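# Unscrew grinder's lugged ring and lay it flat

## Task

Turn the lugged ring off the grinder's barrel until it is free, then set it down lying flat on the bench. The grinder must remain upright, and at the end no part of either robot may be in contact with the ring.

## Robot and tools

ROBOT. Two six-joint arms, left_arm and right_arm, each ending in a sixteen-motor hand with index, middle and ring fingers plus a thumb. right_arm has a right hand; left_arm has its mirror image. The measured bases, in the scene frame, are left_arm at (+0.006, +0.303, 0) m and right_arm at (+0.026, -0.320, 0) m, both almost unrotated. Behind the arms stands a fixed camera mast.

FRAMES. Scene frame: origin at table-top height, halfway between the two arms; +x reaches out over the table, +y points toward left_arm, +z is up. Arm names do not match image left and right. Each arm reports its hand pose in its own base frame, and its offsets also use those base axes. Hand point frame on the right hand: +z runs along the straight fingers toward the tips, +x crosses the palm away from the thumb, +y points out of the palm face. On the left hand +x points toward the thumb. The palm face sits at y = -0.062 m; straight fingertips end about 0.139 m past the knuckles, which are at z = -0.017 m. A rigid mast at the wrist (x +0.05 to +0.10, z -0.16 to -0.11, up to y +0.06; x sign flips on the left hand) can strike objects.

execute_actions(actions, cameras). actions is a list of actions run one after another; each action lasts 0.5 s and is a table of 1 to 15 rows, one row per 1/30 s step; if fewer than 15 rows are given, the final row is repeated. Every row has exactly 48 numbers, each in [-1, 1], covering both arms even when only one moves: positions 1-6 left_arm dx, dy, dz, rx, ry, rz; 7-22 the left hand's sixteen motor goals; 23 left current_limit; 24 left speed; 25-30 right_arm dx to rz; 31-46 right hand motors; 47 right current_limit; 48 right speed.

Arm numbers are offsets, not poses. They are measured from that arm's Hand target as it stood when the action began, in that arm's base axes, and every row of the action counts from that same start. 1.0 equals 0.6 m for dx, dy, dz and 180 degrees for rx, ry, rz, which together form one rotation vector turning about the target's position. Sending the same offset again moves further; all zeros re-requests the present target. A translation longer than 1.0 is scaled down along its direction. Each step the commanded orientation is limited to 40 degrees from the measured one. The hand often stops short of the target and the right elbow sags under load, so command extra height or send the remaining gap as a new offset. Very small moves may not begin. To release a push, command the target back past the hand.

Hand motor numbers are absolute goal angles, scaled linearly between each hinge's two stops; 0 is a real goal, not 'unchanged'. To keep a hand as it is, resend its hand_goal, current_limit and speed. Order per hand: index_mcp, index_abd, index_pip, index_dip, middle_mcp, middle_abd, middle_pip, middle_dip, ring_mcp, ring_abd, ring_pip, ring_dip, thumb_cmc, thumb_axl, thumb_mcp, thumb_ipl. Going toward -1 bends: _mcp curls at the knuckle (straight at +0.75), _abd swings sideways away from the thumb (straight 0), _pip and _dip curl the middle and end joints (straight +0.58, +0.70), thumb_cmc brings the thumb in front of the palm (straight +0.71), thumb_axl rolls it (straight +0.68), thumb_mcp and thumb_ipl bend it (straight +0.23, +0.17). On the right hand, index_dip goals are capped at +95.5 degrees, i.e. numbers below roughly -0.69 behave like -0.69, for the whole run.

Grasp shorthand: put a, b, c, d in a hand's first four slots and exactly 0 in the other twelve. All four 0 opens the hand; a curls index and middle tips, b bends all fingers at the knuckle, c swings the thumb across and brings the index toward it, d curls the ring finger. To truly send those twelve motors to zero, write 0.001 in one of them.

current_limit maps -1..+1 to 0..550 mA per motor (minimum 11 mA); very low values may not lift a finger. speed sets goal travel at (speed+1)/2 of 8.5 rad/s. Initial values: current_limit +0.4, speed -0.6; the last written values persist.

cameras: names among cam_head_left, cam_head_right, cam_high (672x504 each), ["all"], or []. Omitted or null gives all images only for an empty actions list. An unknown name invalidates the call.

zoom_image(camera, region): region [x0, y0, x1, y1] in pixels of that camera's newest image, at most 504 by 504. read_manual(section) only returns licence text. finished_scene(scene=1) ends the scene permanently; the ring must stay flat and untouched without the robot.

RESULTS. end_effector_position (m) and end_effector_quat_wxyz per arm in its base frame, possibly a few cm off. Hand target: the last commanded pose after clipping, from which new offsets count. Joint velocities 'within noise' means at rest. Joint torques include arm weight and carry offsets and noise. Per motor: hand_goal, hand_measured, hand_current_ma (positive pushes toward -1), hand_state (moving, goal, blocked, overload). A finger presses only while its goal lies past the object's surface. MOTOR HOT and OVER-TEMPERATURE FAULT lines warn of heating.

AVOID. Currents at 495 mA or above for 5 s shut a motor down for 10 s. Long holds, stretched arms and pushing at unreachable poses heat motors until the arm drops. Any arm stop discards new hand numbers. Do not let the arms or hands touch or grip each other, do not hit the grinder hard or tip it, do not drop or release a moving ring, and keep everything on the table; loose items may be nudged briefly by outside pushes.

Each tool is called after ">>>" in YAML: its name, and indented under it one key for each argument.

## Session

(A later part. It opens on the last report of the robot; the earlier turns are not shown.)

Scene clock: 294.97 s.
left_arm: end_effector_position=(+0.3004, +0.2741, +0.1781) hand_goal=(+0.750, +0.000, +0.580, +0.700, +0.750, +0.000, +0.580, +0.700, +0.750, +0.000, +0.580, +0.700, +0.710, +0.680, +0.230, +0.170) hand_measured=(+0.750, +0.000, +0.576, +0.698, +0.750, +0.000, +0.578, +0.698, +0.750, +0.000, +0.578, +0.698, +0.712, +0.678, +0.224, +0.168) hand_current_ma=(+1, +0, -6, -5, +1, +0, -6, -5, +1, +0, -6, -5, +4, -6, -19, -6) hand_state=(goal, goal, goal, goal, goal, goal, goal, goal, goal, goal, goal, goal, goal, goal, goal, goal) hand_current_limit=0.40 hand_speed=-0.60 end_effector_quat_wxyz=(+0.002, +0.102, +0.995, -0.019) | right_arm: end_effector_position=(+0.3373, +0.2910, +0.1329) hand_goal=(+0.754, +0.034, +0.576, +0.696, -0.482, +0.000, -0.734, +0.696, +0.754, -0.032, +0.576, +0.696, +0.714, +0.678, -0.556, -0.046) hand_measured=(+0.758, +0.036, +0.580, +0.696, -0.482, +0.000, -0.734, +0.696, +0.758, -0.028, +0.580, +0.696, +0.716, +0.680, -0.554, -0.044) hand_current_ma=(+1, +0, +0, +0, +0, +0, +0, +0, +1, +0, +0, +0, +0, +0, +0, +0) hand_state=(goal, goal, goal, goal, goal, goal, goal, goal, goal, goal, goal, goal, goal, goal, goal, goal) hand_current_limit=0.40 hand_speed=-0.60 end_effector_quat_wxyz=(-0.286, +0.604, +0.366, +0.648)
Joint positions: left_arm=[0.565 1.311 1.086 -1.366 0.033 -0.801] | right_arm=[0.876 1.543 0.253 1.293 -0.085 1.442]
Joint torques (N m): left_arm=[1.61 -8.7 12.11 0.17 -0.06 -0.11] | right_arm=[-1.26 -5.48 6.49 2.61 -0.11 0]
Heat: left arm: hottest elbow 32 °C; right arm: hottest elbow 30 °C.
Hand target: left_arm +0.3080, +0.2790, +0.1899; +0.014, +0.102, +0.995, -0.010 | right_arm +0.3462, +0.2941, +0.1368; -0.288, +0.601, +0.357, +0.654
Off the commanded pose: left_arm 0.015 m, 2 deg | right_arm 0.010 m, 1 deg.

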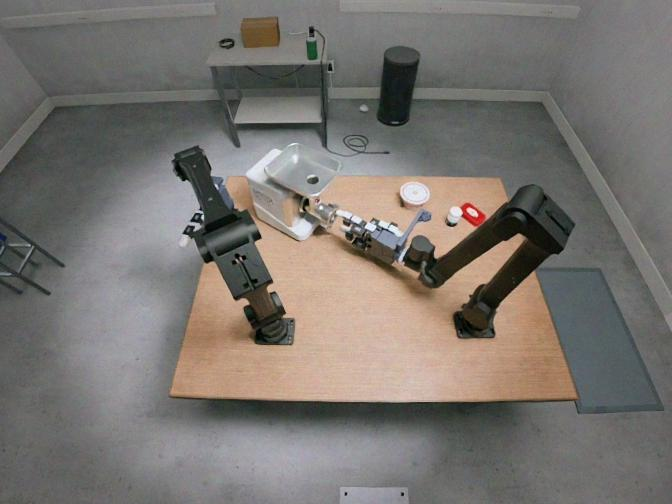

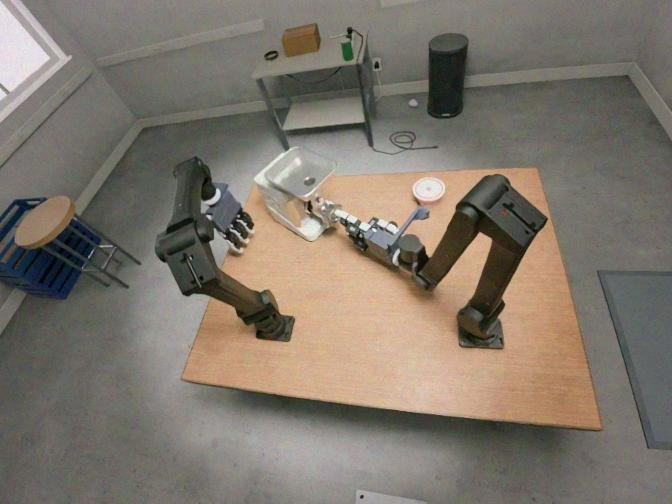

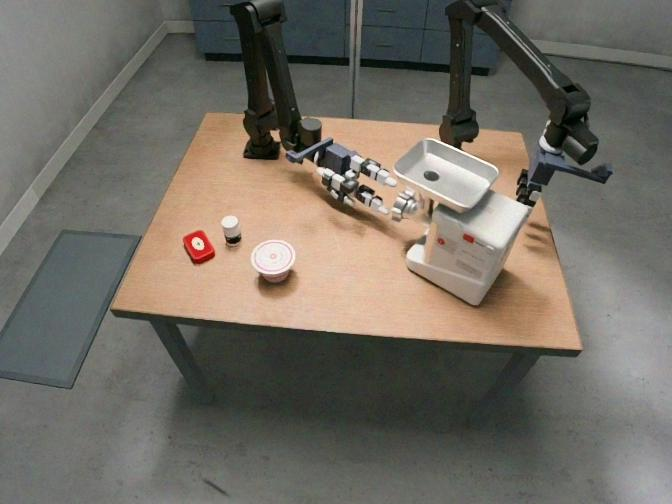

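>>> execute_actions:
  actions:
    - [[0,0,0,0,0,0,0,0,0,0,0,0,0,0,0,0,0,0,0,0,0,0,0.4,-0.6,0.0173,0.0133,-0.0033,0,0,0,0.754,0.033,0.576,0.696,-0.483,0,-0.734,0.696,0.754,-0.033,0.576,0.696,0.714,0.678,-0.557,-0.046,0.4,-0.6]]
    - [[0,0,0,0,0,0,0,0,0,0,0,0,0,0,0,0,0,0,0,0,0,0,0.4,-0.6,0.0119,0.0172,0,0,0,0,0.754,0.033,0.576,0.696,-0.483,0,-0.734,0.696,0.754,-0.033,0.576,0.696,0.714,0.678,-0.557,-0.046,0.4,-0.6]]
  cameras: ["all"]

>>> zoom_image:
  camera: "cam_high"
  region: [360, 160, 430, 230]

>>> zoom_image:
  camera: "cam_head_left"
  region: [310, 190, 370, 250]

>>> zoom_image:
  camera: "cam_head_right"
  region: [310, 190, 370, 250]

Scene clock: 306.37 s.
left_arm: end_effector_position=(+0.3004, +0.2741, +0.1781) hand_goal=(+0.750, +0.000, +0.580, +0.700, +0.750, +0.000, +0.580, +0.700, +0.750, +0.000, +0.580, +0.700, +0.710, +0.680, +0.230, +0.170) hand_measured=(+0.750, +0.000, +0.576, +0.698, +0.750, +0.000, +0.578, +0.698, +0.750, +0.000, +0.578, +0.698, +0.712, +0.678, +0.224, +0.168) hand_current_ma=(+1, +0, -6, -5, +1, +0, -6, -5, +1, +0, -6, -5, +4, -6, -19, -6) hand_state=(goal, goal, goal, goal, goal, goal, goal, goal, goal, goal, goal, goal, goal, goal, goal, goal) hand_current_limit=0.40 hand_speed=-0.60 end_effector_quat_wxyz=(+0.002, +0.102, +0.995, -0.019) | right_arm: end_effector_position=(+0.3544, +0.3065, +0.1339) hand_goal=(+0.754, +0.034, +0.576, +0.696, -0.482, +0.000, -0.734, +0.696, +0.754, -0.032, +0.576, +0.696, +0.714, +0.678, -0.556, -0.046) hand_measured=(+0.758, +0.036, +0.580, +0.696, -0.482, +0.000, -0.734, +0.696, +0.758, -0.028, +0.580, +0.696, +0.716, +0.680, -0.554, -0.044) hand_current_ma=(+1, +0, +0, +0, +0, +0, +0, +0, +0, +0, +0, +0, +0, +0, +0, +0) hand_state=(goal, goal, goal, goal, goal, goal, goal, goal, goal, goal, goal, goal, goal, goal, goal, goal) hand_current_limit=0.40 hand_speed=-0.60 end_effector_quat_wxyz=(-0.287, +0.600, +0.363, +0.652)
Joint positions: left_arm=[0.565 1.311 1.086 -1.366 0.033 -0.801] | right_arm=[0.865 1.592 0.313 1.293 -0.094 1.443]
Joint torques (N m): left_arm=[1.61 -8.7 12.1 0.18 -0.06 -0.11] | right_arm=[-0.91 -6.48 6.99 1.99 0.06 -0.04]
Heat: left arm: hottest elbow 32 °C; right arm: hottest elbow 29 °C.
Hand target: left_arm +0.3080, +0.2790, +0.1899; +0.014, +0.102, +0.995, -0.010 | right_arm +0.3638, +0.3124, +0.1348; -0.288, +0.601, +0.357, +0.654
Off the commanded pose: left_arm 0.015 m, 2 deg | right_arm 0.011 m, 1 deg.

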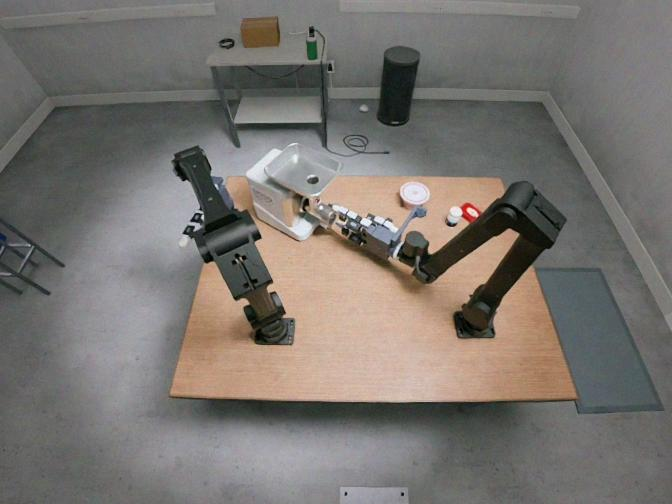

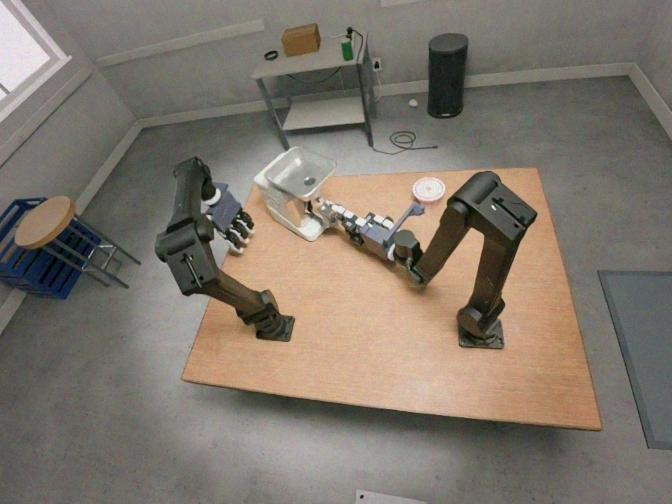

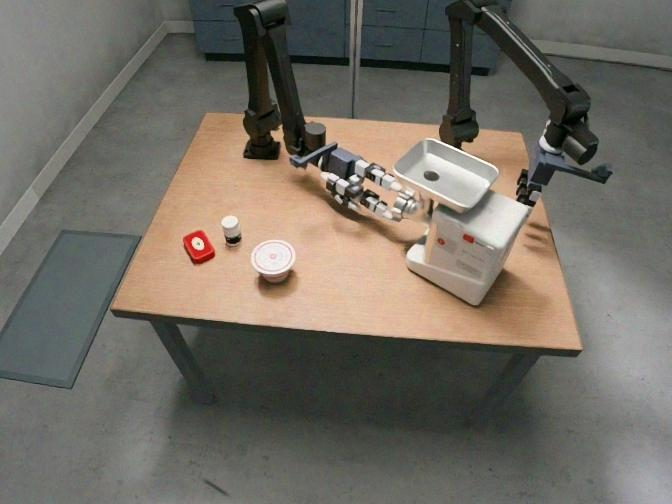

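Scaled by 7.200 from the camera's 672x504 image, which has a finer 960x720 frame.

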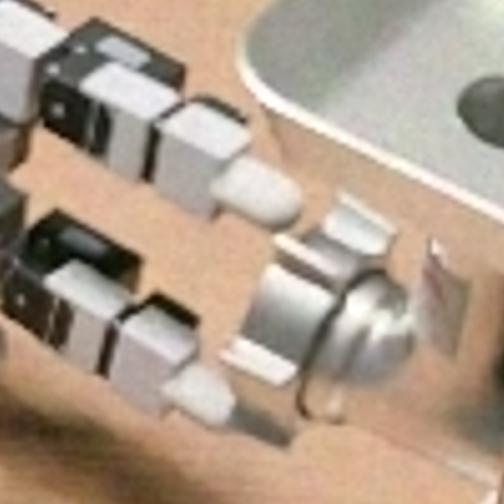

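Scaled by 8.400 from the camera's 672x504 image, which has a finer 960x720 frame.

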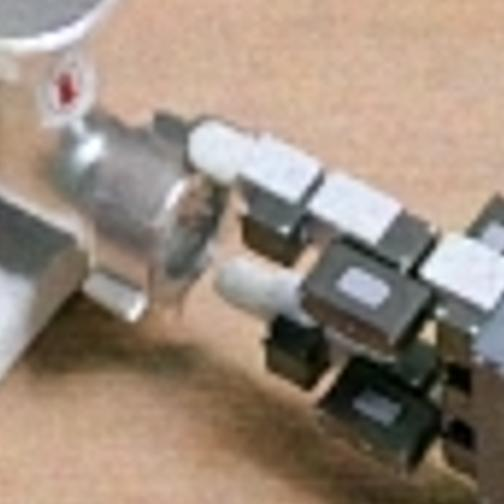

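Scaled by 8.400 from the camera's 672x504 image, which has a finer 960x720 frame.

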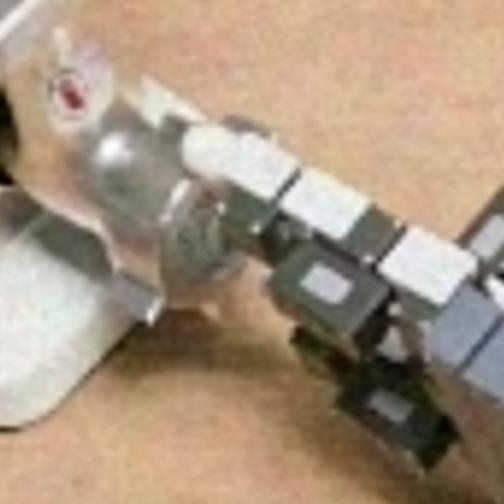

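>>> execute_actions:
  actions:
    - [[0,0,0,0,0,0,0,0,0,0,0,0,0,0,0,0,0,0,0,0,0,0,0.4,-0.6,0.0054,0.0166,0,0,0,0,0.754,0.033,0.576,0.696,-0.483,0,-0.734,0.696,0.754,-0.033,0.576,0.696,0.714,0.678,-0.557,-0.046,0.4,-0.6]]
    - [[0,0,0,0,0,0,0,0,0,0,0,0,0,0,0,0,0,0,0,0,0,0,0.4,-0.6,0.0095,0.0136,0,0,0,0,0.754,0.033,0.576,0.696,-0.483,0,-0.734,0.696,0.754,-0.033,0.576,0.696,0.714,0.678,-0.557,-0.046,0.4,-0.6]]
  cameras: ["all"]

>>> zoom_image:
  camera: "cam_high"
  region: [360, 160, 430, 230]

>>> zoom_image:
  camera: "cam_head_left"
  region: [310, 190, 370, 250]

>>> zoom_image:
  camera: "cam_head_right"
  region: [310, 190, 370, 250]

Scene clock: 322.93 s.
left_arm: end_effector_position=(+0.3004, +0.2741, +0.1781) hand_goal=(+0.750, +0.000, +0.580, +0.700, +0.750, +0.000, +0.580, +0.700, +0.750, +0.000, +0.580, +0.700, +0.710, +0.680, +0.230, +0.170) hand_measured=(+0.750, +0.000, +0.576, +0.698, +0.750, +0.000, +0.578, +0.698, +0.750, +0.000, +0.578, +0.698, +0.712, +0.678, +0.224, +0.168) hand_current_ma=(+1, +0, -6, -5, +1, +0, -6, -5, +1, +0, -6, -5, +4, -6, -19, -6) hand_state=(goal, goal, goal, goal, goal, goal, goal, goal, goal, goal, goal, goal, goal, goal, goal, goal) hand_current_limit=0.40 hand_speed=-0.60 end_effector_quat_wxyz=(+0.002, +0.102, +0.995, -0.019) | right_arm: end_effector_position=(+0.3665, +0.3185, +0.1352) hand_goal=(+0.754, +0.034, +0.576, +0.696, -0.482, +0.000, -0.734, +0.696, +0.754, -0.032, +0.576, +0.696, +0.714, +0.678, -0.556, -0.046) hand_measured=(+0.756, +0.040, +0.578, +0.696, -0.482, +0.000, -0.734, +0.696, +0.764, -0.034, +0.582, +0.696, +0.716, +0.680, -0.554, -0.044) hand_current_ma=(+0, +1, +0, +0, +0, +0, +0, +0, +3, +0, +1, +0, +0, +0, +0, +0) hand_state=(goal, goal, goal, goal, goal, goal, goal, goal, goal, goal, goal, goal, goal, goal, goal, goal) hand_current_limit=0.40 hand_speed=-0.60 end_effector_quat_wxyz=(-0.284, +0.600, +0.359, +0.655)
Joint positions: left_arm=[0.565 1.311 1.086 -1.366 0.033 -0.801] | right_arm=[0.867 1.621 0.361 1.281 -0.082 1.443]
Joint torques (N m): left_arm=[1.55 -8.7 12.1 0.18 -0.06 -0.11] | right_arm=[0.5 -7 7.65 1.55 0.15 -0.01]
Heat: left arm: hottest elbow 32 °C; right arm: hottest elbow 29 °C.
Hand target: left_arm +0.3080, +0.2790, +0.1899; +0.014, +0.102, +0.995, -0.010 | right_arm +0.3727, +0.3306, +0.1348; -0.288, +0.601, +0.357, +0.654
Off the commanded pose: left_arm 0.015 m, 2 deg | right_arm 0.014 m, 1 deg.

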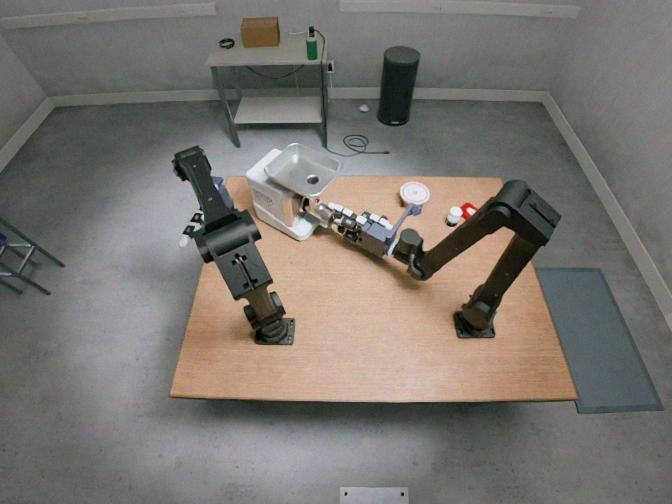

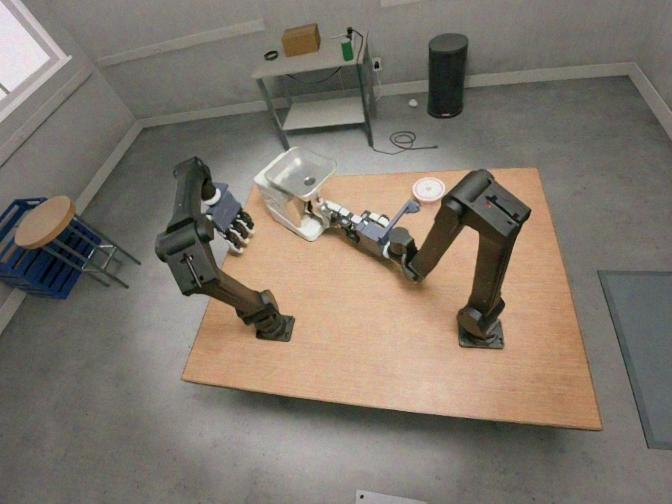

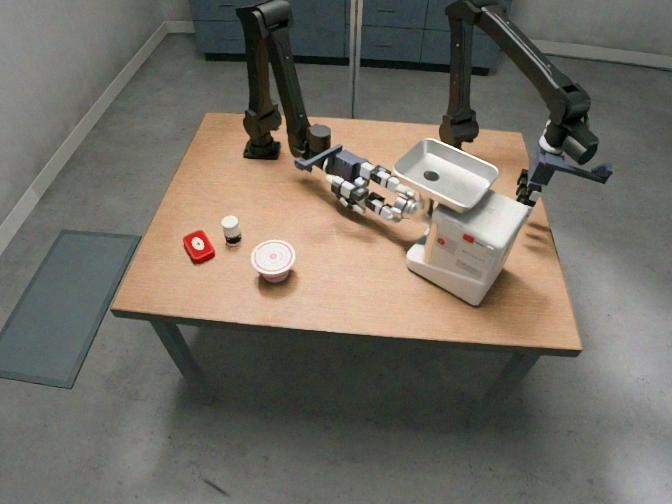

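Scaled by 7.200 from the camera's 672x504 image, which has a finer 960x720 frame.

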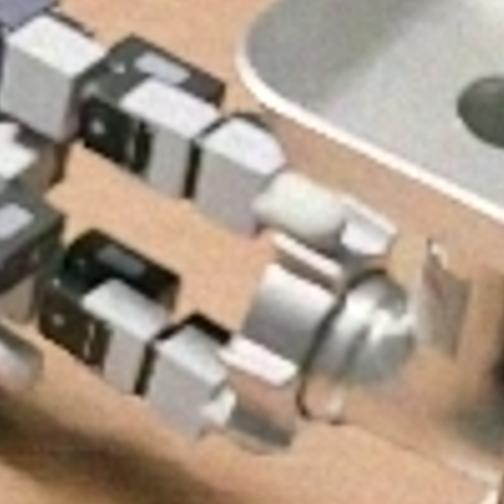

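Scaled by 8.400 from the camera's 672x504 image, which has a finer 960x720 frame.

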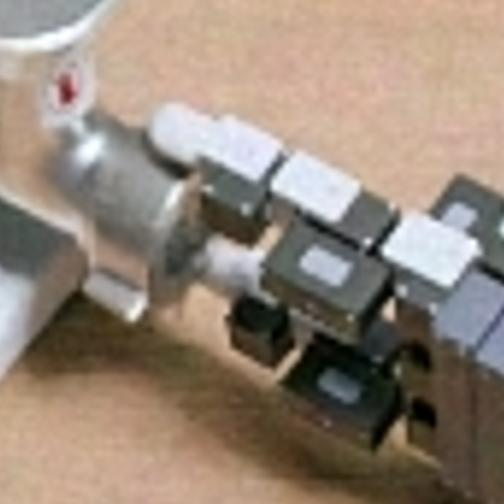

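Scaled by 8.400 from the camera's 672x504 image, which has a finer 960x720 frame.

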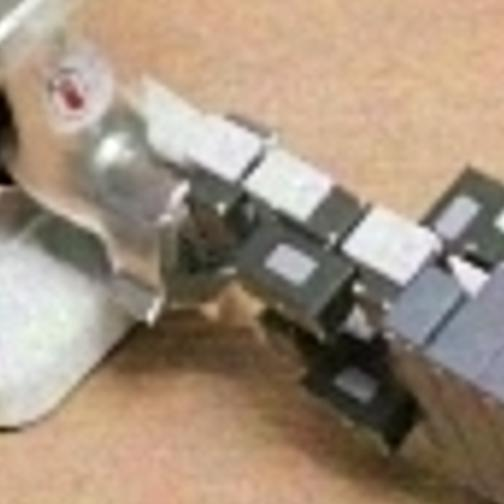

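>>> execute_actions:
  actions:
    - [[0,0,0,0,0,0,0,0,0,0,0,0,0,0,0,0,0,0,0,0,0,0,0.4,-0.6,0.0058,0.006,0.0345,-0.0474,-0.0685,0,0.754,0.033,0.576,0.696,-0.483,0,-0.734,0.696,0.754,-0.033,0.576,0.696,0.714,0.678,-0.557,-0.046,0.75,-0.6]]
    - [[0,0,0,0,0,0,0,0,0,0,0,0,0,0,0,0,0,0,0,0,0,0,0.4,-0.6,-0.0063,0.0044,0.0337,-0.0474,-0.0685,0,0.754,0.033,0.576,0.696,-0.483,0,-0.734,0.696,0.754,-0.033,0.576,0.696,0.714,0.678,-0.557,-0.046,0.75,-0.6]]
  cameras: ["all"]

>>> zoom_image:
  camera: "cam_high"
  region: [360, 160, 430, 230]

>>> zoom_image:
  camera: "cam_head_left"
  region: [310, 190, 370, 250]

>>> zoom_image:
  camera: "cam_head_right"
  region: [310, 190, 370, 250]

Scene clock: 333.40 s.
left_arm: end_effector_position=(+0.3004, +0.2741, +0.1781) hand_goal=(+0.750, +0.000, +0.580, +0.700, +0.750, +0.000, +0.580, +0.700, +0.750, +0.000, +0.580, +0.700, +0.710, +0.680, +0.230, +0.170) hand_measured=(+0.750, +0.000, +0.576, +0.698, +0.750, +0.000, +0.578, +0.698, +0.750, +0.000, +0.578, +0.698, +0.712, +0.678, +0.224, +0.168) hand_current_ma=(+1, +0, -6, -5, +1, +0, -6, -5, +1, +0, -6, -5, +4, -6, -19, -6) hand_state=(goal, goal, goal, goal, goal, goal, goal, goal, goal, goal, goal, goal, goal, goal, goal, goal) hand_current_limit=0.40 hand_speed=-0.60 end_effector_quat_wxyz=(+0.002, +0.102, +0.995, -0.019) | right_arm: end_effector_position=(+0.3644, +0.3278, +0.1703) hand_goal=(+0.754, +0.034, +0.576, +0.696, -0.482, +0.000, -0.734, +0.696, +0.754, -0.032, +0.576, +0.696, +0.714, +0.678, -0.556, -0.046) hand_measured=(+0.786, +0.058, +0.594, +0.700, -0.482, +0.000, -0.734, +0.696, +0.732, -0.056, +0.562, +0.692, +0.718, +0.680, -0.554, -0.044) hand_current_ma=(+22, +9, +7, +0, +0, +0, +0, +0, -12, -10, -5, +0, +0, +0, +0, +0) hand_state=(blocked, blocked, goal, goal, goal, goal, goal, goal, blocked, blocked, goal, goal, goal, goal, goal, goal) hand_current_limit=0.75 hand_speed=-0.60 end_effector_quat_wxyz=(-0.121, +0.494, +0.502, +0.699)
Joint positions: left_arm=[0.565 1.311 1.086 -1.366 0.033 -0.801] | right_arm=[0.867 1.649 0.376 1.281 -0.097 0.95]
Joint torques (N m): left_arm=[1.55 -8.7 12.11 0.17 -0.06 -0.11] | right_arm=[-0.56 -6.77 7.31 2.37 -0.14 -0.25]
Heat: left arm: hottest elbow 32 °C; right arm: hottest elbow 30 °C.
Hand target: left_arm +0.3080, +0.2790, +0.1899; +0.014, +0.102, +0.995, -0.010 | right_arm +0.3725, +0.3368, +0.1758; -0.114, +0.484, +0.503, +0.707
Off the commanded pose: left_arm 0.015 m, 2 deg | right_arm 0.013 m, 2 deg.

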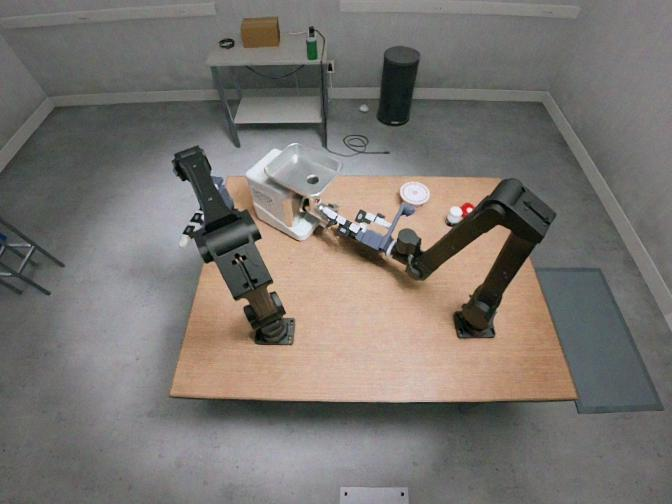

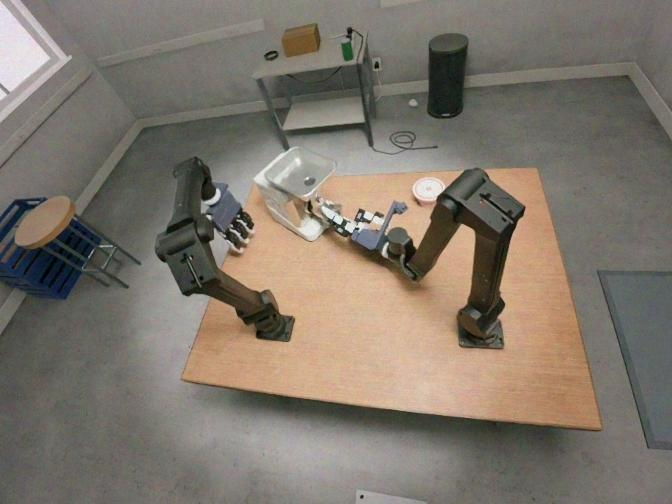

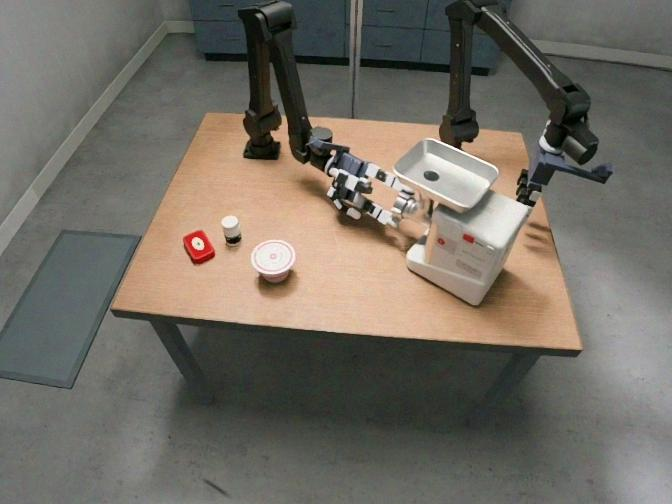

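Scaled by 7.200 from the camera's 672x504 image, which has a finer 960x720 frame.

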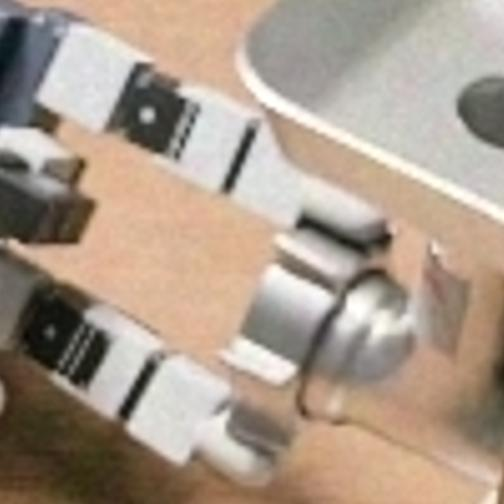

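Scaled by 8.400 from the camera's 672x504 image, which has a finer 960x720 frame.

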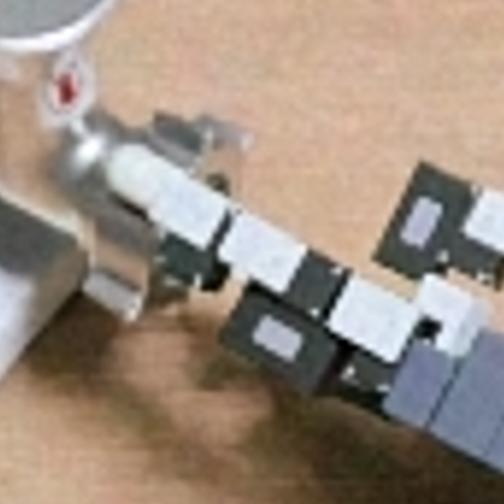

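Scaled by 8.400 from the camera's 672x504 image, which has a finer 960x720 frame.

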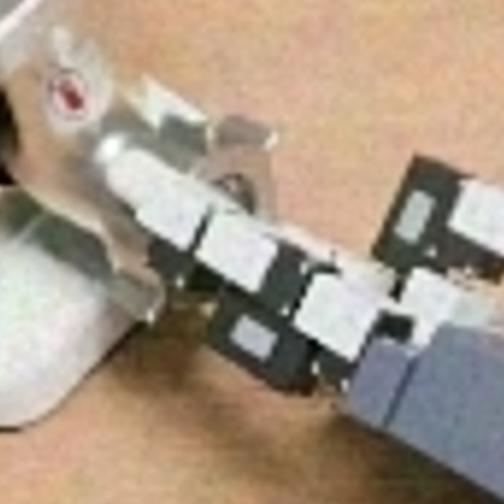

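>>> execute_actions:
  actions:
    - [[0,0,0,0,0,0,0,0,0,0,0,0,0,0,0,0,0,0,0,0,0,0,0.4,-0.6,-0.0133,0.0092,0.0305,-0.0474,-0.0685,0,0.754,-0.03,0.576,0.696,-0.483,0,-0.734,0.696,0.754,0.03,0.576,0.696,0.714,0.678,-0.557,-0.046,0.75,-0.6]]
    - [[0,0,0,0,0,0,0,0,0,0,0,0,0,0,0,0,0,0,0,0,0,0,0.4,-0.6,-0.0193,0.0134,0.0253,-0.0474,-0.0685,0,0.754,-0.03,0.576,0.696,-0.483,0,-0.734,0.696,0.754,0.03,0.576,0.696,0.714,0.678,-0.557,-0.046,0.75,-0.6]]
  cameras: ["all"]

>>> zoom_image:
  camera: "cam_high"
  region: [360, 160, 430, 230]

>>> zoom_image:
  camera: "cam_head_left"
  region: [310, 190, 370, 250]

>>> zoom_image:
  camera: "cam_head_right"
  region: [310, 190, 370, 250]

Scene clock: 340.87 s.
left_arm: end_effector_position=(+0.3004, +0.2741, +0.1781) hand_goal=(+0.750, +0.000, +0.580, +0.700, +0.750, +0.000, +0.580, +0.700, +0.750, +0.000, +0.580, +0.700, +0.710, +0.680, +0.230, +0.170) hand_measured=(+0.750, +0.000, +0.576, +0.698, +0.750, +0.000, +0.578, +0.698, +0.750, +0.000, +0.578, +0.698, +0.712, +0.678, +0.224, +0.168) hand_current_ma=(+1, +0, -6, -5, +1, +0, -6, -5, +1, +0, -6, -5, +4, -6, -19, -6) hand_state=(goal, goal, goal, goal, goal, goal, goal, goal, goal, goal, goal, goal, goal, goal, goal, goal) hand_current_limit=0.40 hand_speed=-0.60 end_effector_quat_wxyz=(+0.002, +0.102, +0.995, -0.019) | right_arm: end_effector_position=(+0.3468, +0.3412, +0.2116) hand_goal=(+0.754, -0.030, +0.576, +0.696, -0.482, +0.000, -0.734, +0.696, +0.754, +0.030, +0.576, +0.696, +0.714, +0.678, -0.556, -0.046) hand_measured=(+0.774, -0.024, +0.584, +0.700, -0.482, +0.000, -0.734, +0.696, +0.674, +0.030, +0.520, +0.678, +0.718, +0.682, -0.554, -0.044) hand_current_ma=(+9, +1, +2, +0, +0, +0, +0, +0, -124, +0, -57, -7, +1, +0, +0, +0) hand_state=(goal, goal, goal, goal, goal, goal, goal, goal, blocked, goal, blocked, goal, goal, goal, goal, goal) hand_current_limit=0.75 hand_speed=-0.60 end_effector_quat_wxyz=(+0.062, +0.342, +0.608, +0.714)
Joint positions: left_arm=[0.565 1.311 1.086 -1.366 0.033 -0.801] | right_arm=[0.849 1.655 0.383 1.298 -0.122 0.429]
Joint torques (N m): left_arm=[1.61 -8.7 12.11 0.18 -0.06 -0.11] | right_arm=[-0.44 -6.3 6.98 1.99 -0.35 -0.3]
Heat: left arm: hottest elbow 32 °C; right arm: hottest elbow 30 °C.
Hand target: left_arm +0.3080, +0.2790, +0.1899; +0.014, +0.102, +0.995, -0.010 | right_arm +0.3528, +0.3504, +0.2092; +0.068, +0.334, +0.614, +0.712
Off the commanded pose: left_arm 0.015 m, 2 deg | right_arm 0.011 m, 1 deg.

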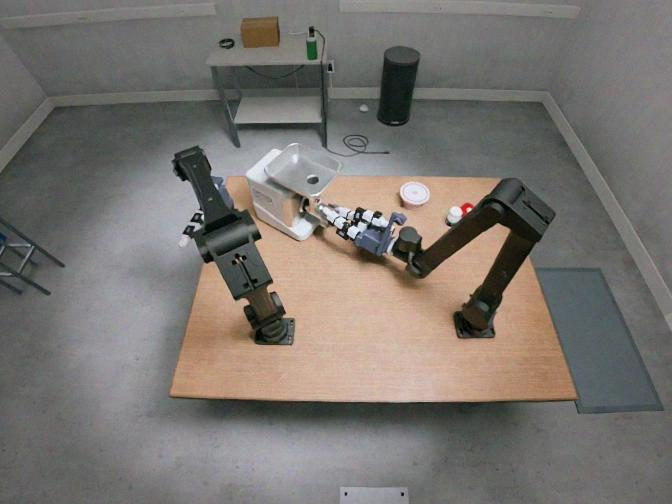

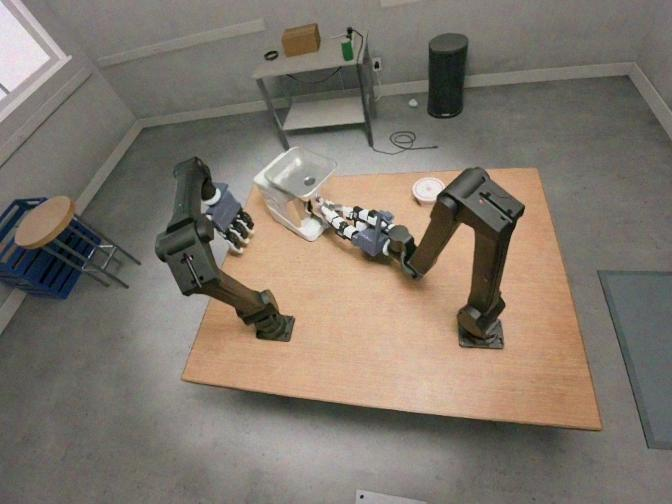

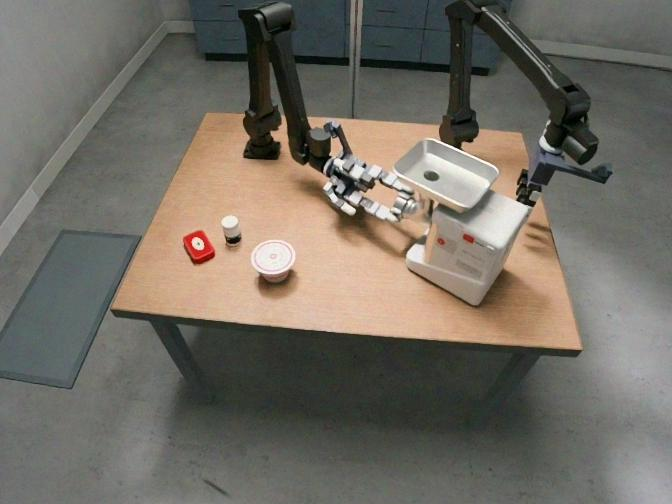

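Scaled by 7.200 from the camera's 672x504 image, which has a finer 960x720 frame.

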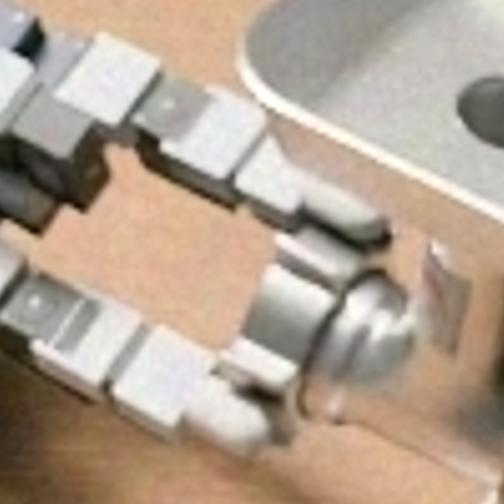

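Scaled by 8.400 from the camera's 672x504 image, which has a finer 960x720 frame.

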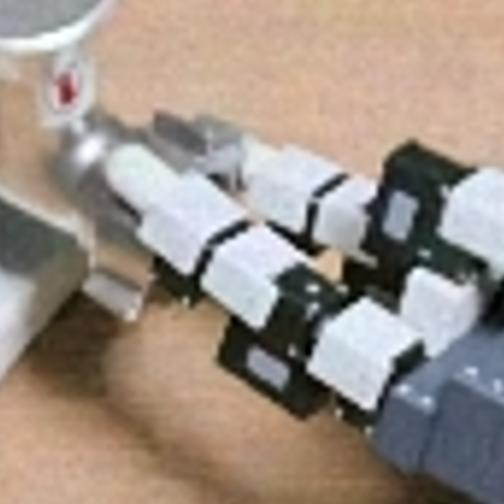

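Scaled by 8.400 from the camera's 672x504 image, which has a finer 960x720 frame.

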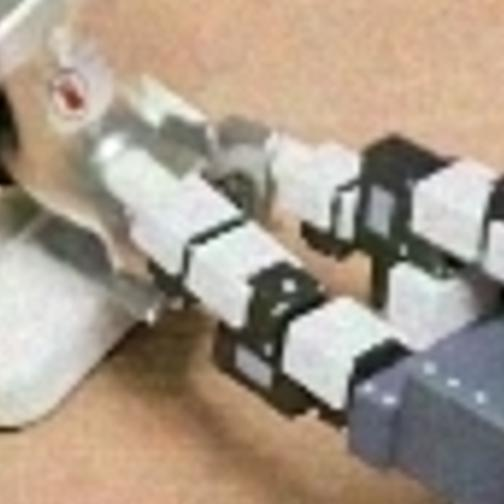

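>>> execute_actions:
  actions:
    - [[0,0,0,0,0,0,0,0,0,0,0,0,0,0,0,0,0,0,0,0,0,0,0.4,-0.6,0,0,0,0,0,0,0.754,0.25,0.576,0.696,-0.483,0,-0.734,0.696,0.754,-0.25,0.576,0.696,0.714,0.678,-0.557,-0.046,0.75,-0.6]]
    - [[0,0,0,0,0,0,0,0,0,0,0,0,0,0,0,0,0,0,0,0,0,0,0.4,-0.6,0.0326,-0.0226,-0.0558,0.0948,0.137,0,0.754,0.25,0.576,0.696,-0.483,0,-0.734,0.696,0.754,-0.25,0.576,0.696,0.714,0.678,-0.557,-0.046,0.75,-0.6]]
    - [[0,0,0,0,0,0,0,0,0,0,0,0,0,0,0,0,0,0,0,0,0,0,0.4,-0.6,0.0052,-0.0036,-0.0682,0.0948,0.137,0,0.754,0.25,0.576,0.696,-0.483,0,-0.734,0.696,0.754,-0.25,0.576,0.696,0.714,0.678,-0.557,-0.046,0.75,-0.6]]
  cameras: ["all"]

>>> zoom_image:
  camera: "cam_high"
  region: [360, 160, 430, 230]

>>> zoom_image:
  camera: "cam_head_left"
  region: [310, 190, 370, 250]

>>> zoom_image:
  camera: "cam_head_right"
  region: [310, 190, 370, 250]

Scene clock: 360.67 s.
left_arm: end_effector_position=(+0.3004, +0.2741, +0.1781) hand_goal=(+0.750, +0.000, +0.580, +0.700, +0.750, +0.000, +0.580, +0.700, +0.750, +0.000, +0.580, +0.700, +0.710, +0.680, +0.230, +0.170) hand_measured=(+0.750, +0.000, +0.576, +0.698, +0.750, +0.000, +0.578, +0.698, +0.750, +0.000, +0.578, +0.698, +0.712, +0.678, +0.224, +0.168) hand_current_ma=(+1, +0, -6, -5, +1, +0, -6, -5, +1, +0, -6, -5, +4, -6, -19, -6) hand_state=(goal, goal, goal, goal, goal, goal, goal, goal, goal, goal, goal, goal, goal, goal, goal, goal) hand_current_limit=0.40 hand_speed=-0.60 end_effector_quat_wxyz=(+0.002, +0.102, +0.995, -0.019) | right_arm: end_effector_position=(+0.3686, +0.3274, +0.1253) hand_goal=(+0.754, +0.250, +0.576, +0.696, -0.482, +0.000, -0.734, +0.696, +0.754, -0.250, +0.576, +0.696, +0.714, +0.678, -0.556, -0.046) hand_measured=(+0.760, +0.252, +0.580, +0.698, -0.482, +0.000, -0.734, +0.696, +0.780, -0.218, +0.590, +0.698, +0.716, +0.680, -0.554, -0.044) hand_current_ma=(+1, +0, +0, +0, +0, +0, +0, +0, +15, +15, +5, +0, +0, +0, +0, +0) hand_state=(goal, goal, goal, goal, goal, goal, goal, goal, blocked, blocked, goal, goal, goal, goal, goal, goal) hand_current_limit=0.75 hand_speed=-0.60 end_effector_quat_wxyz=(-0.282, +0.603, +0.368, +0.649)
Joint positions: left_arm=[0.565 1.311 1.086 -1.366 0.033 -0.801] | right_arm=[0.876 1.659 0.381 1.279 -0.081 1.434]
Joint torques (N m): left_arm=[1.61 -8.7 12.08 0.18 -0.06 -0.11] | right_arm=[-0.21 -9.82 6.78 1.57 0.19 0.08]
Heat: left arm: hottest elbow 33 °C; right arm: hottest elbow 30 °C.
Hand target: left_arm +0.3080, +0.2790, +0.1899; +0.014, +0.102, +0.995, -0.010 | right_arm +0.3757, +0.3346, +0.1350; -0.288, +0.601, +0.357, +0.654
Off the commanded pose: left_arm 0.015 m, 2 deg | right_arm 0.014 m, 2 deg.

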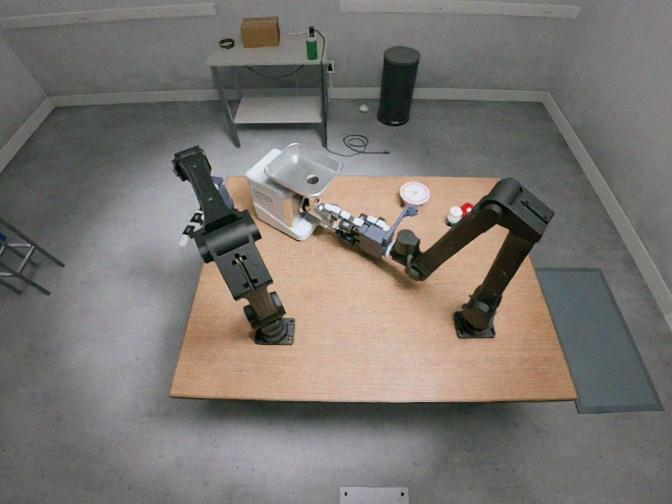

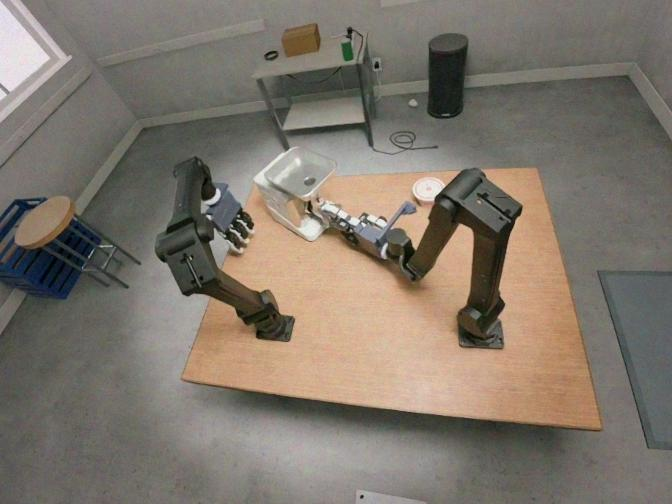

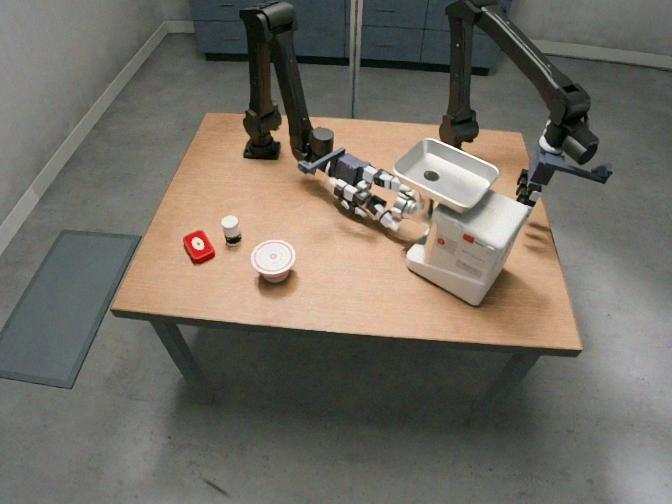

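Scaled by 7.200 from the camera's 672x504 image, which has a finer 960x720 frame.

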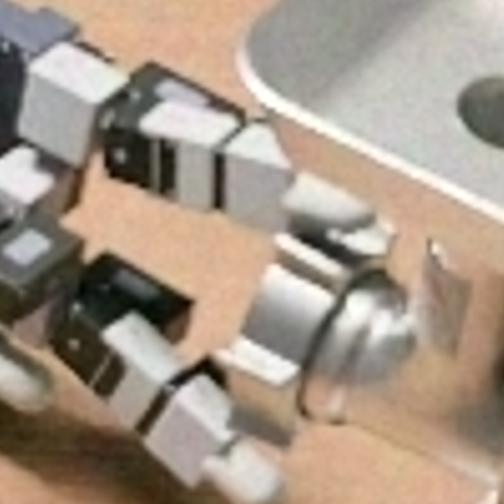

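Scaled by 8.400 from the camera's 672x504 image, which has a finer 960x720 frame.

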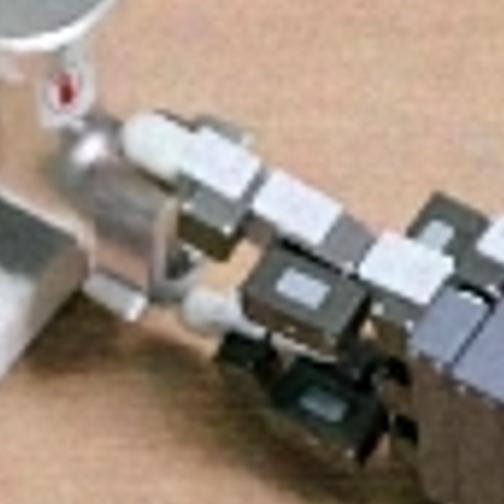

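Scaled by 8.400 from the camera's 672x504 image, which has a finer 960x720 frame.

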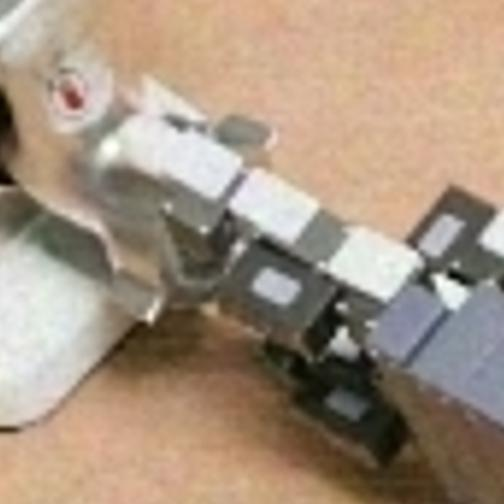

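>>> execute_actions:
  actions:
    - [[0,0,0,0,0,0,0,0,0,0,0,0,0,0,0,0,0,0,0,0,0,0,0.4,-0.6,0,0,0.0133,0,0,0,0.754,0.25,0.576,0.696,-0.483,0,-0.734,0.696,0.754,-0.25,0.576,0.696,0.714,0.678,-0.557,-0.046,0.75,-0.6]]
    - [[0,0,0,0,0,0,0,0,0,0,0,0,0,0,0,0,0,0,0,0,0,0,0.4,-0.6,0,0,0,0,0,0,0.754,0.25,0.576,0.696,-0.483,0,-0.734,0.696,0.754,-0.25,0.576,0.696,0.714,0.678,-0.557,-0.046,0.75,-0.6]]

Scene clock: 367.30 s.
left_arm: end_effector_position=(+0.3004, +0.2741, +0.1781) hand_goal=(+0.750, +0.000, +0.580, +0.700, +0.750, +0.000, +0.580, +0.700, +0.750, +0.000, +0.580, +0.700, +0.710, +0.680, +0.230, +0.170) hand_measured=(+0.750, +0.000, +0.576, +0.698, +0.750, +0.000, +0.578, +0.698, +0.750, +0.000, +0.578, +0.698, +0.712, +0.678, +0.224, +0.168) hand_current_ma=(+1, +0, -6, -5, +1, +0, -6, -5, +1, +0, -6, -5, +4, -6, -19, -6) hand_state=(goal, goal, goal, goal, goal, goal, goal, goal, goal, goal, goal, goal, goal, goal, goal, goal) hand_current_limit=0.40 hand_speed=-0.60 end_effector_quat_wxyz=(+0.002, +0.102, +0.995, -0.019) | right_arm: end_effector_position=(+0.3680, +0.3268, +0.1272) hand_goal=(+0.754, +0.250, +0.576, +0.696, -0.482, +0.000, -0.734, +0.696, +0.754, -0.250, +0.576, +0.696, +0.714, +0.678, -0.556, -0.046) hand_measured=(+0.758, +0.252, +0.580, +0.698, -0.482, +0.000, -0.734, +0.696, +0.780, -0.218, +0.590, +0.698, +0.716, +0.680, -0.554, -0.044) hand_current_ma=(+1, +0, +0, +0, +0, +0, +0, +0, +15, +15, +5, +0, +0, +0, +0, +0) hand_state=(goal, goal, goal, goal, goal, goal, goal, goal, blocked, blocked, goal, goal, goal, goal, goal, goal) hand_current_limit=0.75 hand_speed=-0.60 end_effector_quat_wxyz=(-0.281, +0.609, +0.370, +0.643)
Joint positions: left_arm=[0.565 1.311 1.086 -1.366 0.033 -0.801] | right_arm=[0.876 1.63 0.38 1.235 -0.082 1.436]
Joint torques (N m): left_arm=[1.61 -8.7 12.1 0.18 -0.06 -0.11] | right_arm=[0.03 -9.52 7.2 1.88 0.17 0.04]
Heat: left arm: hottest elbow 33 °C; right arm: hottest elbow 30 °C.
Hand target: left_arm +0.3080, +0.2790, +0.1899; +0.014, +0.102, +0.995, -0.010 | right_arm +0.3756, +0.3346, +0.1429; -0.288, +0.601, +0.357, +0.654
Off the commanded pose: left_arm 0.015 m, 2 deg | right_arm 0.019 m, 2 deg.

>>> execute_actions:
  actions:
    - [[0,0,0,0,0,0,0,0,0,0,0,0,0,0,0,0,0,0,0,0,0,0,0.4,-0.6,0,0,0.01,0.0045,-0.0031,0,0.754,0.25,0.576,0.696,-0.483,0,-0.734,0.696,0.754,-0.25,0.576,0.696,0.714,0.678,-0.557,-0.046,0.75,-0.6]]
    - [[0,0,0,0,0,0,0,0,0,0,0,0,0,0,0,0,0,0,0,0,0,0,0.4,-0.6,0,0,0,0,0,0,0.754,0.25,0.576,0.696,-0.483,0,-0.734,0.696,0.754,-0.25,0.576,0.696,0.714,0.678,-0.557,-0.046,0.75,-0.6]]
  cameras: ["all"]

>>> zoom_image:
  camera: "cam_high"
  region: [370, 170, 420, 230]

>>> zoom_image:
  camera: "cam_head_left"
  region: [310, 190, 370, 250]

Scene clock: 382.90 s.
left_arm: end_effector_position=(+0.3004, +0.2741, +0.1781) hand_goal=(+0.750, +0.000, +0.580, +0.700, +0.750, +0.000, +0.580, +0.700, +0.750, +0.000, +0.580, +0.700, +0.710, +0.680, +0.230, +0.170) hand_measured=(+0.750, +0.000, +0.576, +0.698, +0.750, +0.000, +0.578, +0.698, +0.750, +0.000, +0.578, +0.698, +0.712, +0.678, +0.224, +0.168) hand_current_ma=(+1, +0, -6, -5, +1, +0, -6, -5, +1, +0, -6, -5, +4, -6, -19, -6) hand_state=(goal, goal, goal, goal, goal, goal, goal, goal, goal, goal, goal, goal, goal, goal, goal, goal) hand_current_limit=0.40 hand_speed=-0.60 end_effector_quat_wxyz=(+0.002, +0.102, +0.995, -0.019) | right_arm: end_effector_position=(+0.3679, +0.3268, +0.1276) hand_goal=(+0.754, +0.250, +0.576, +0.696, -0.482, +0.000, -0.734, +0.696, +0.754, -0.250, +0.576, +0.696, +0.714, +0.678, -0.556, -0.046) hand_measured=(+0.758, +0.252, +0.580, +0.698, -0.482, +0.000, -0.734, +0.696, +0.780, -0.216, +0.590, +0.698, +0.716, +0.680, -0.554, -0.044) hand_current_ma=(+1, +0, +0, +0, +0, +0, +0, +0, +16, +18, +5, +0, +0, +0, +0, +0) hand_state=(goal, goal, goal, goal, goal, goal, goal, goal, blocked, blocked, goal, goal, goal, goal, goal, goal) hand_current_limit=0.75 hand_speed=-0.60 end_effector_quat_wxyz=(-0.282, +0.609, +0.369, +0.643)
Joint positions: left_arm=[0.565 1.311 1.086 -1.366 0.033 -0.801] | right_arm=[0.876 1.628 0.38 1.235 -0.082 1.438]
Joint torques (N m): left_arm=[1.67 -8.7 12.1 0.18 -0.06 -0.11] | right_arm=[-0.56 -10.46 7.19 2.09 0.18 0.04]
Heat: left arm: hottest elbow 33 °C; right arm: hottest elbow 30 °C.
Hand target: left_arm +0.3080, +0.2790, +0.1899; +0.014, +0.102, +0.995, -0.010 | right_arm +0.3756, +0.3346, +0.1489; -0.291, +0.596, +0.354, +0.660
Off the commanded pose: left_arm 0.015 m, 2 deg | right_arm 0.024 m, 3 deg.

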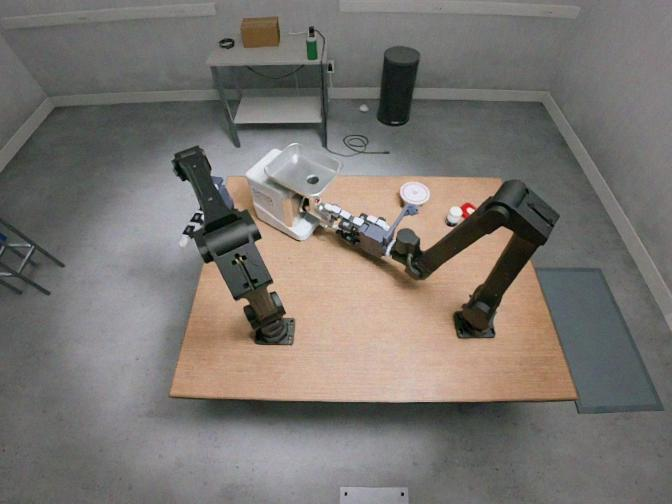

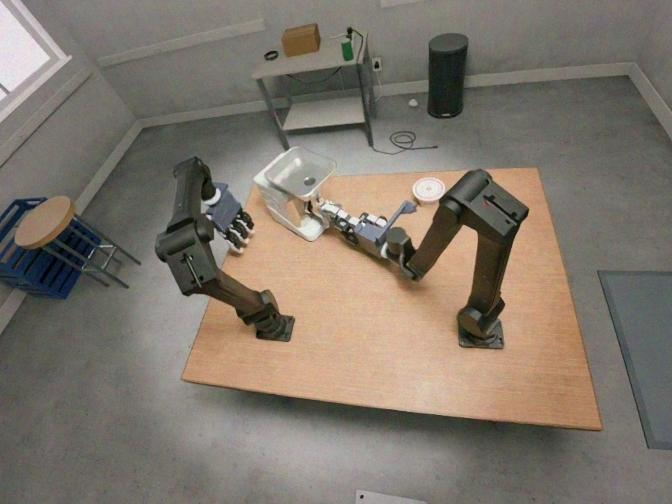

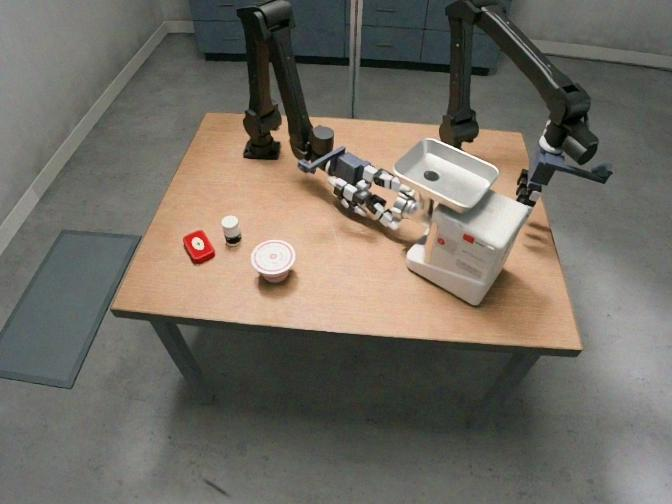

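Scaled by 8.400 from the camera's 672x504 image, which has a finer 960x720 frame.

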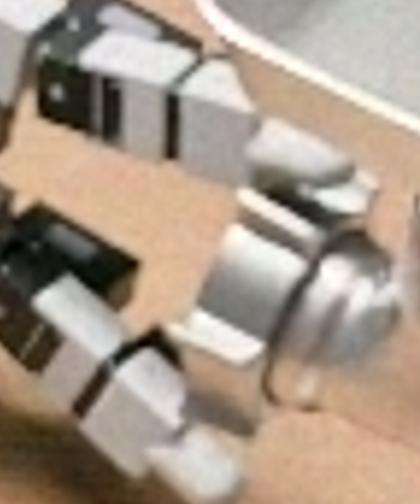

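Scaled by 8.400 from the camera's 672x504 image, which has a finer 960x720 frame.

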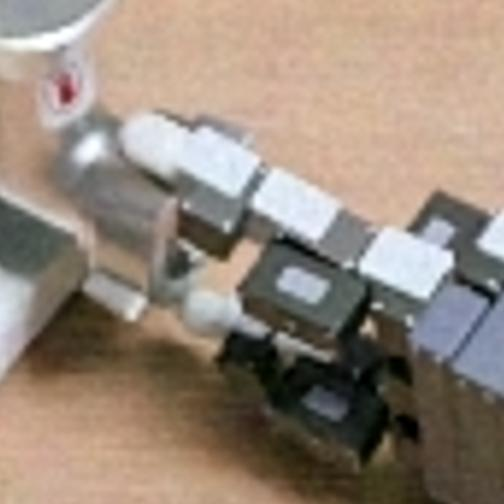

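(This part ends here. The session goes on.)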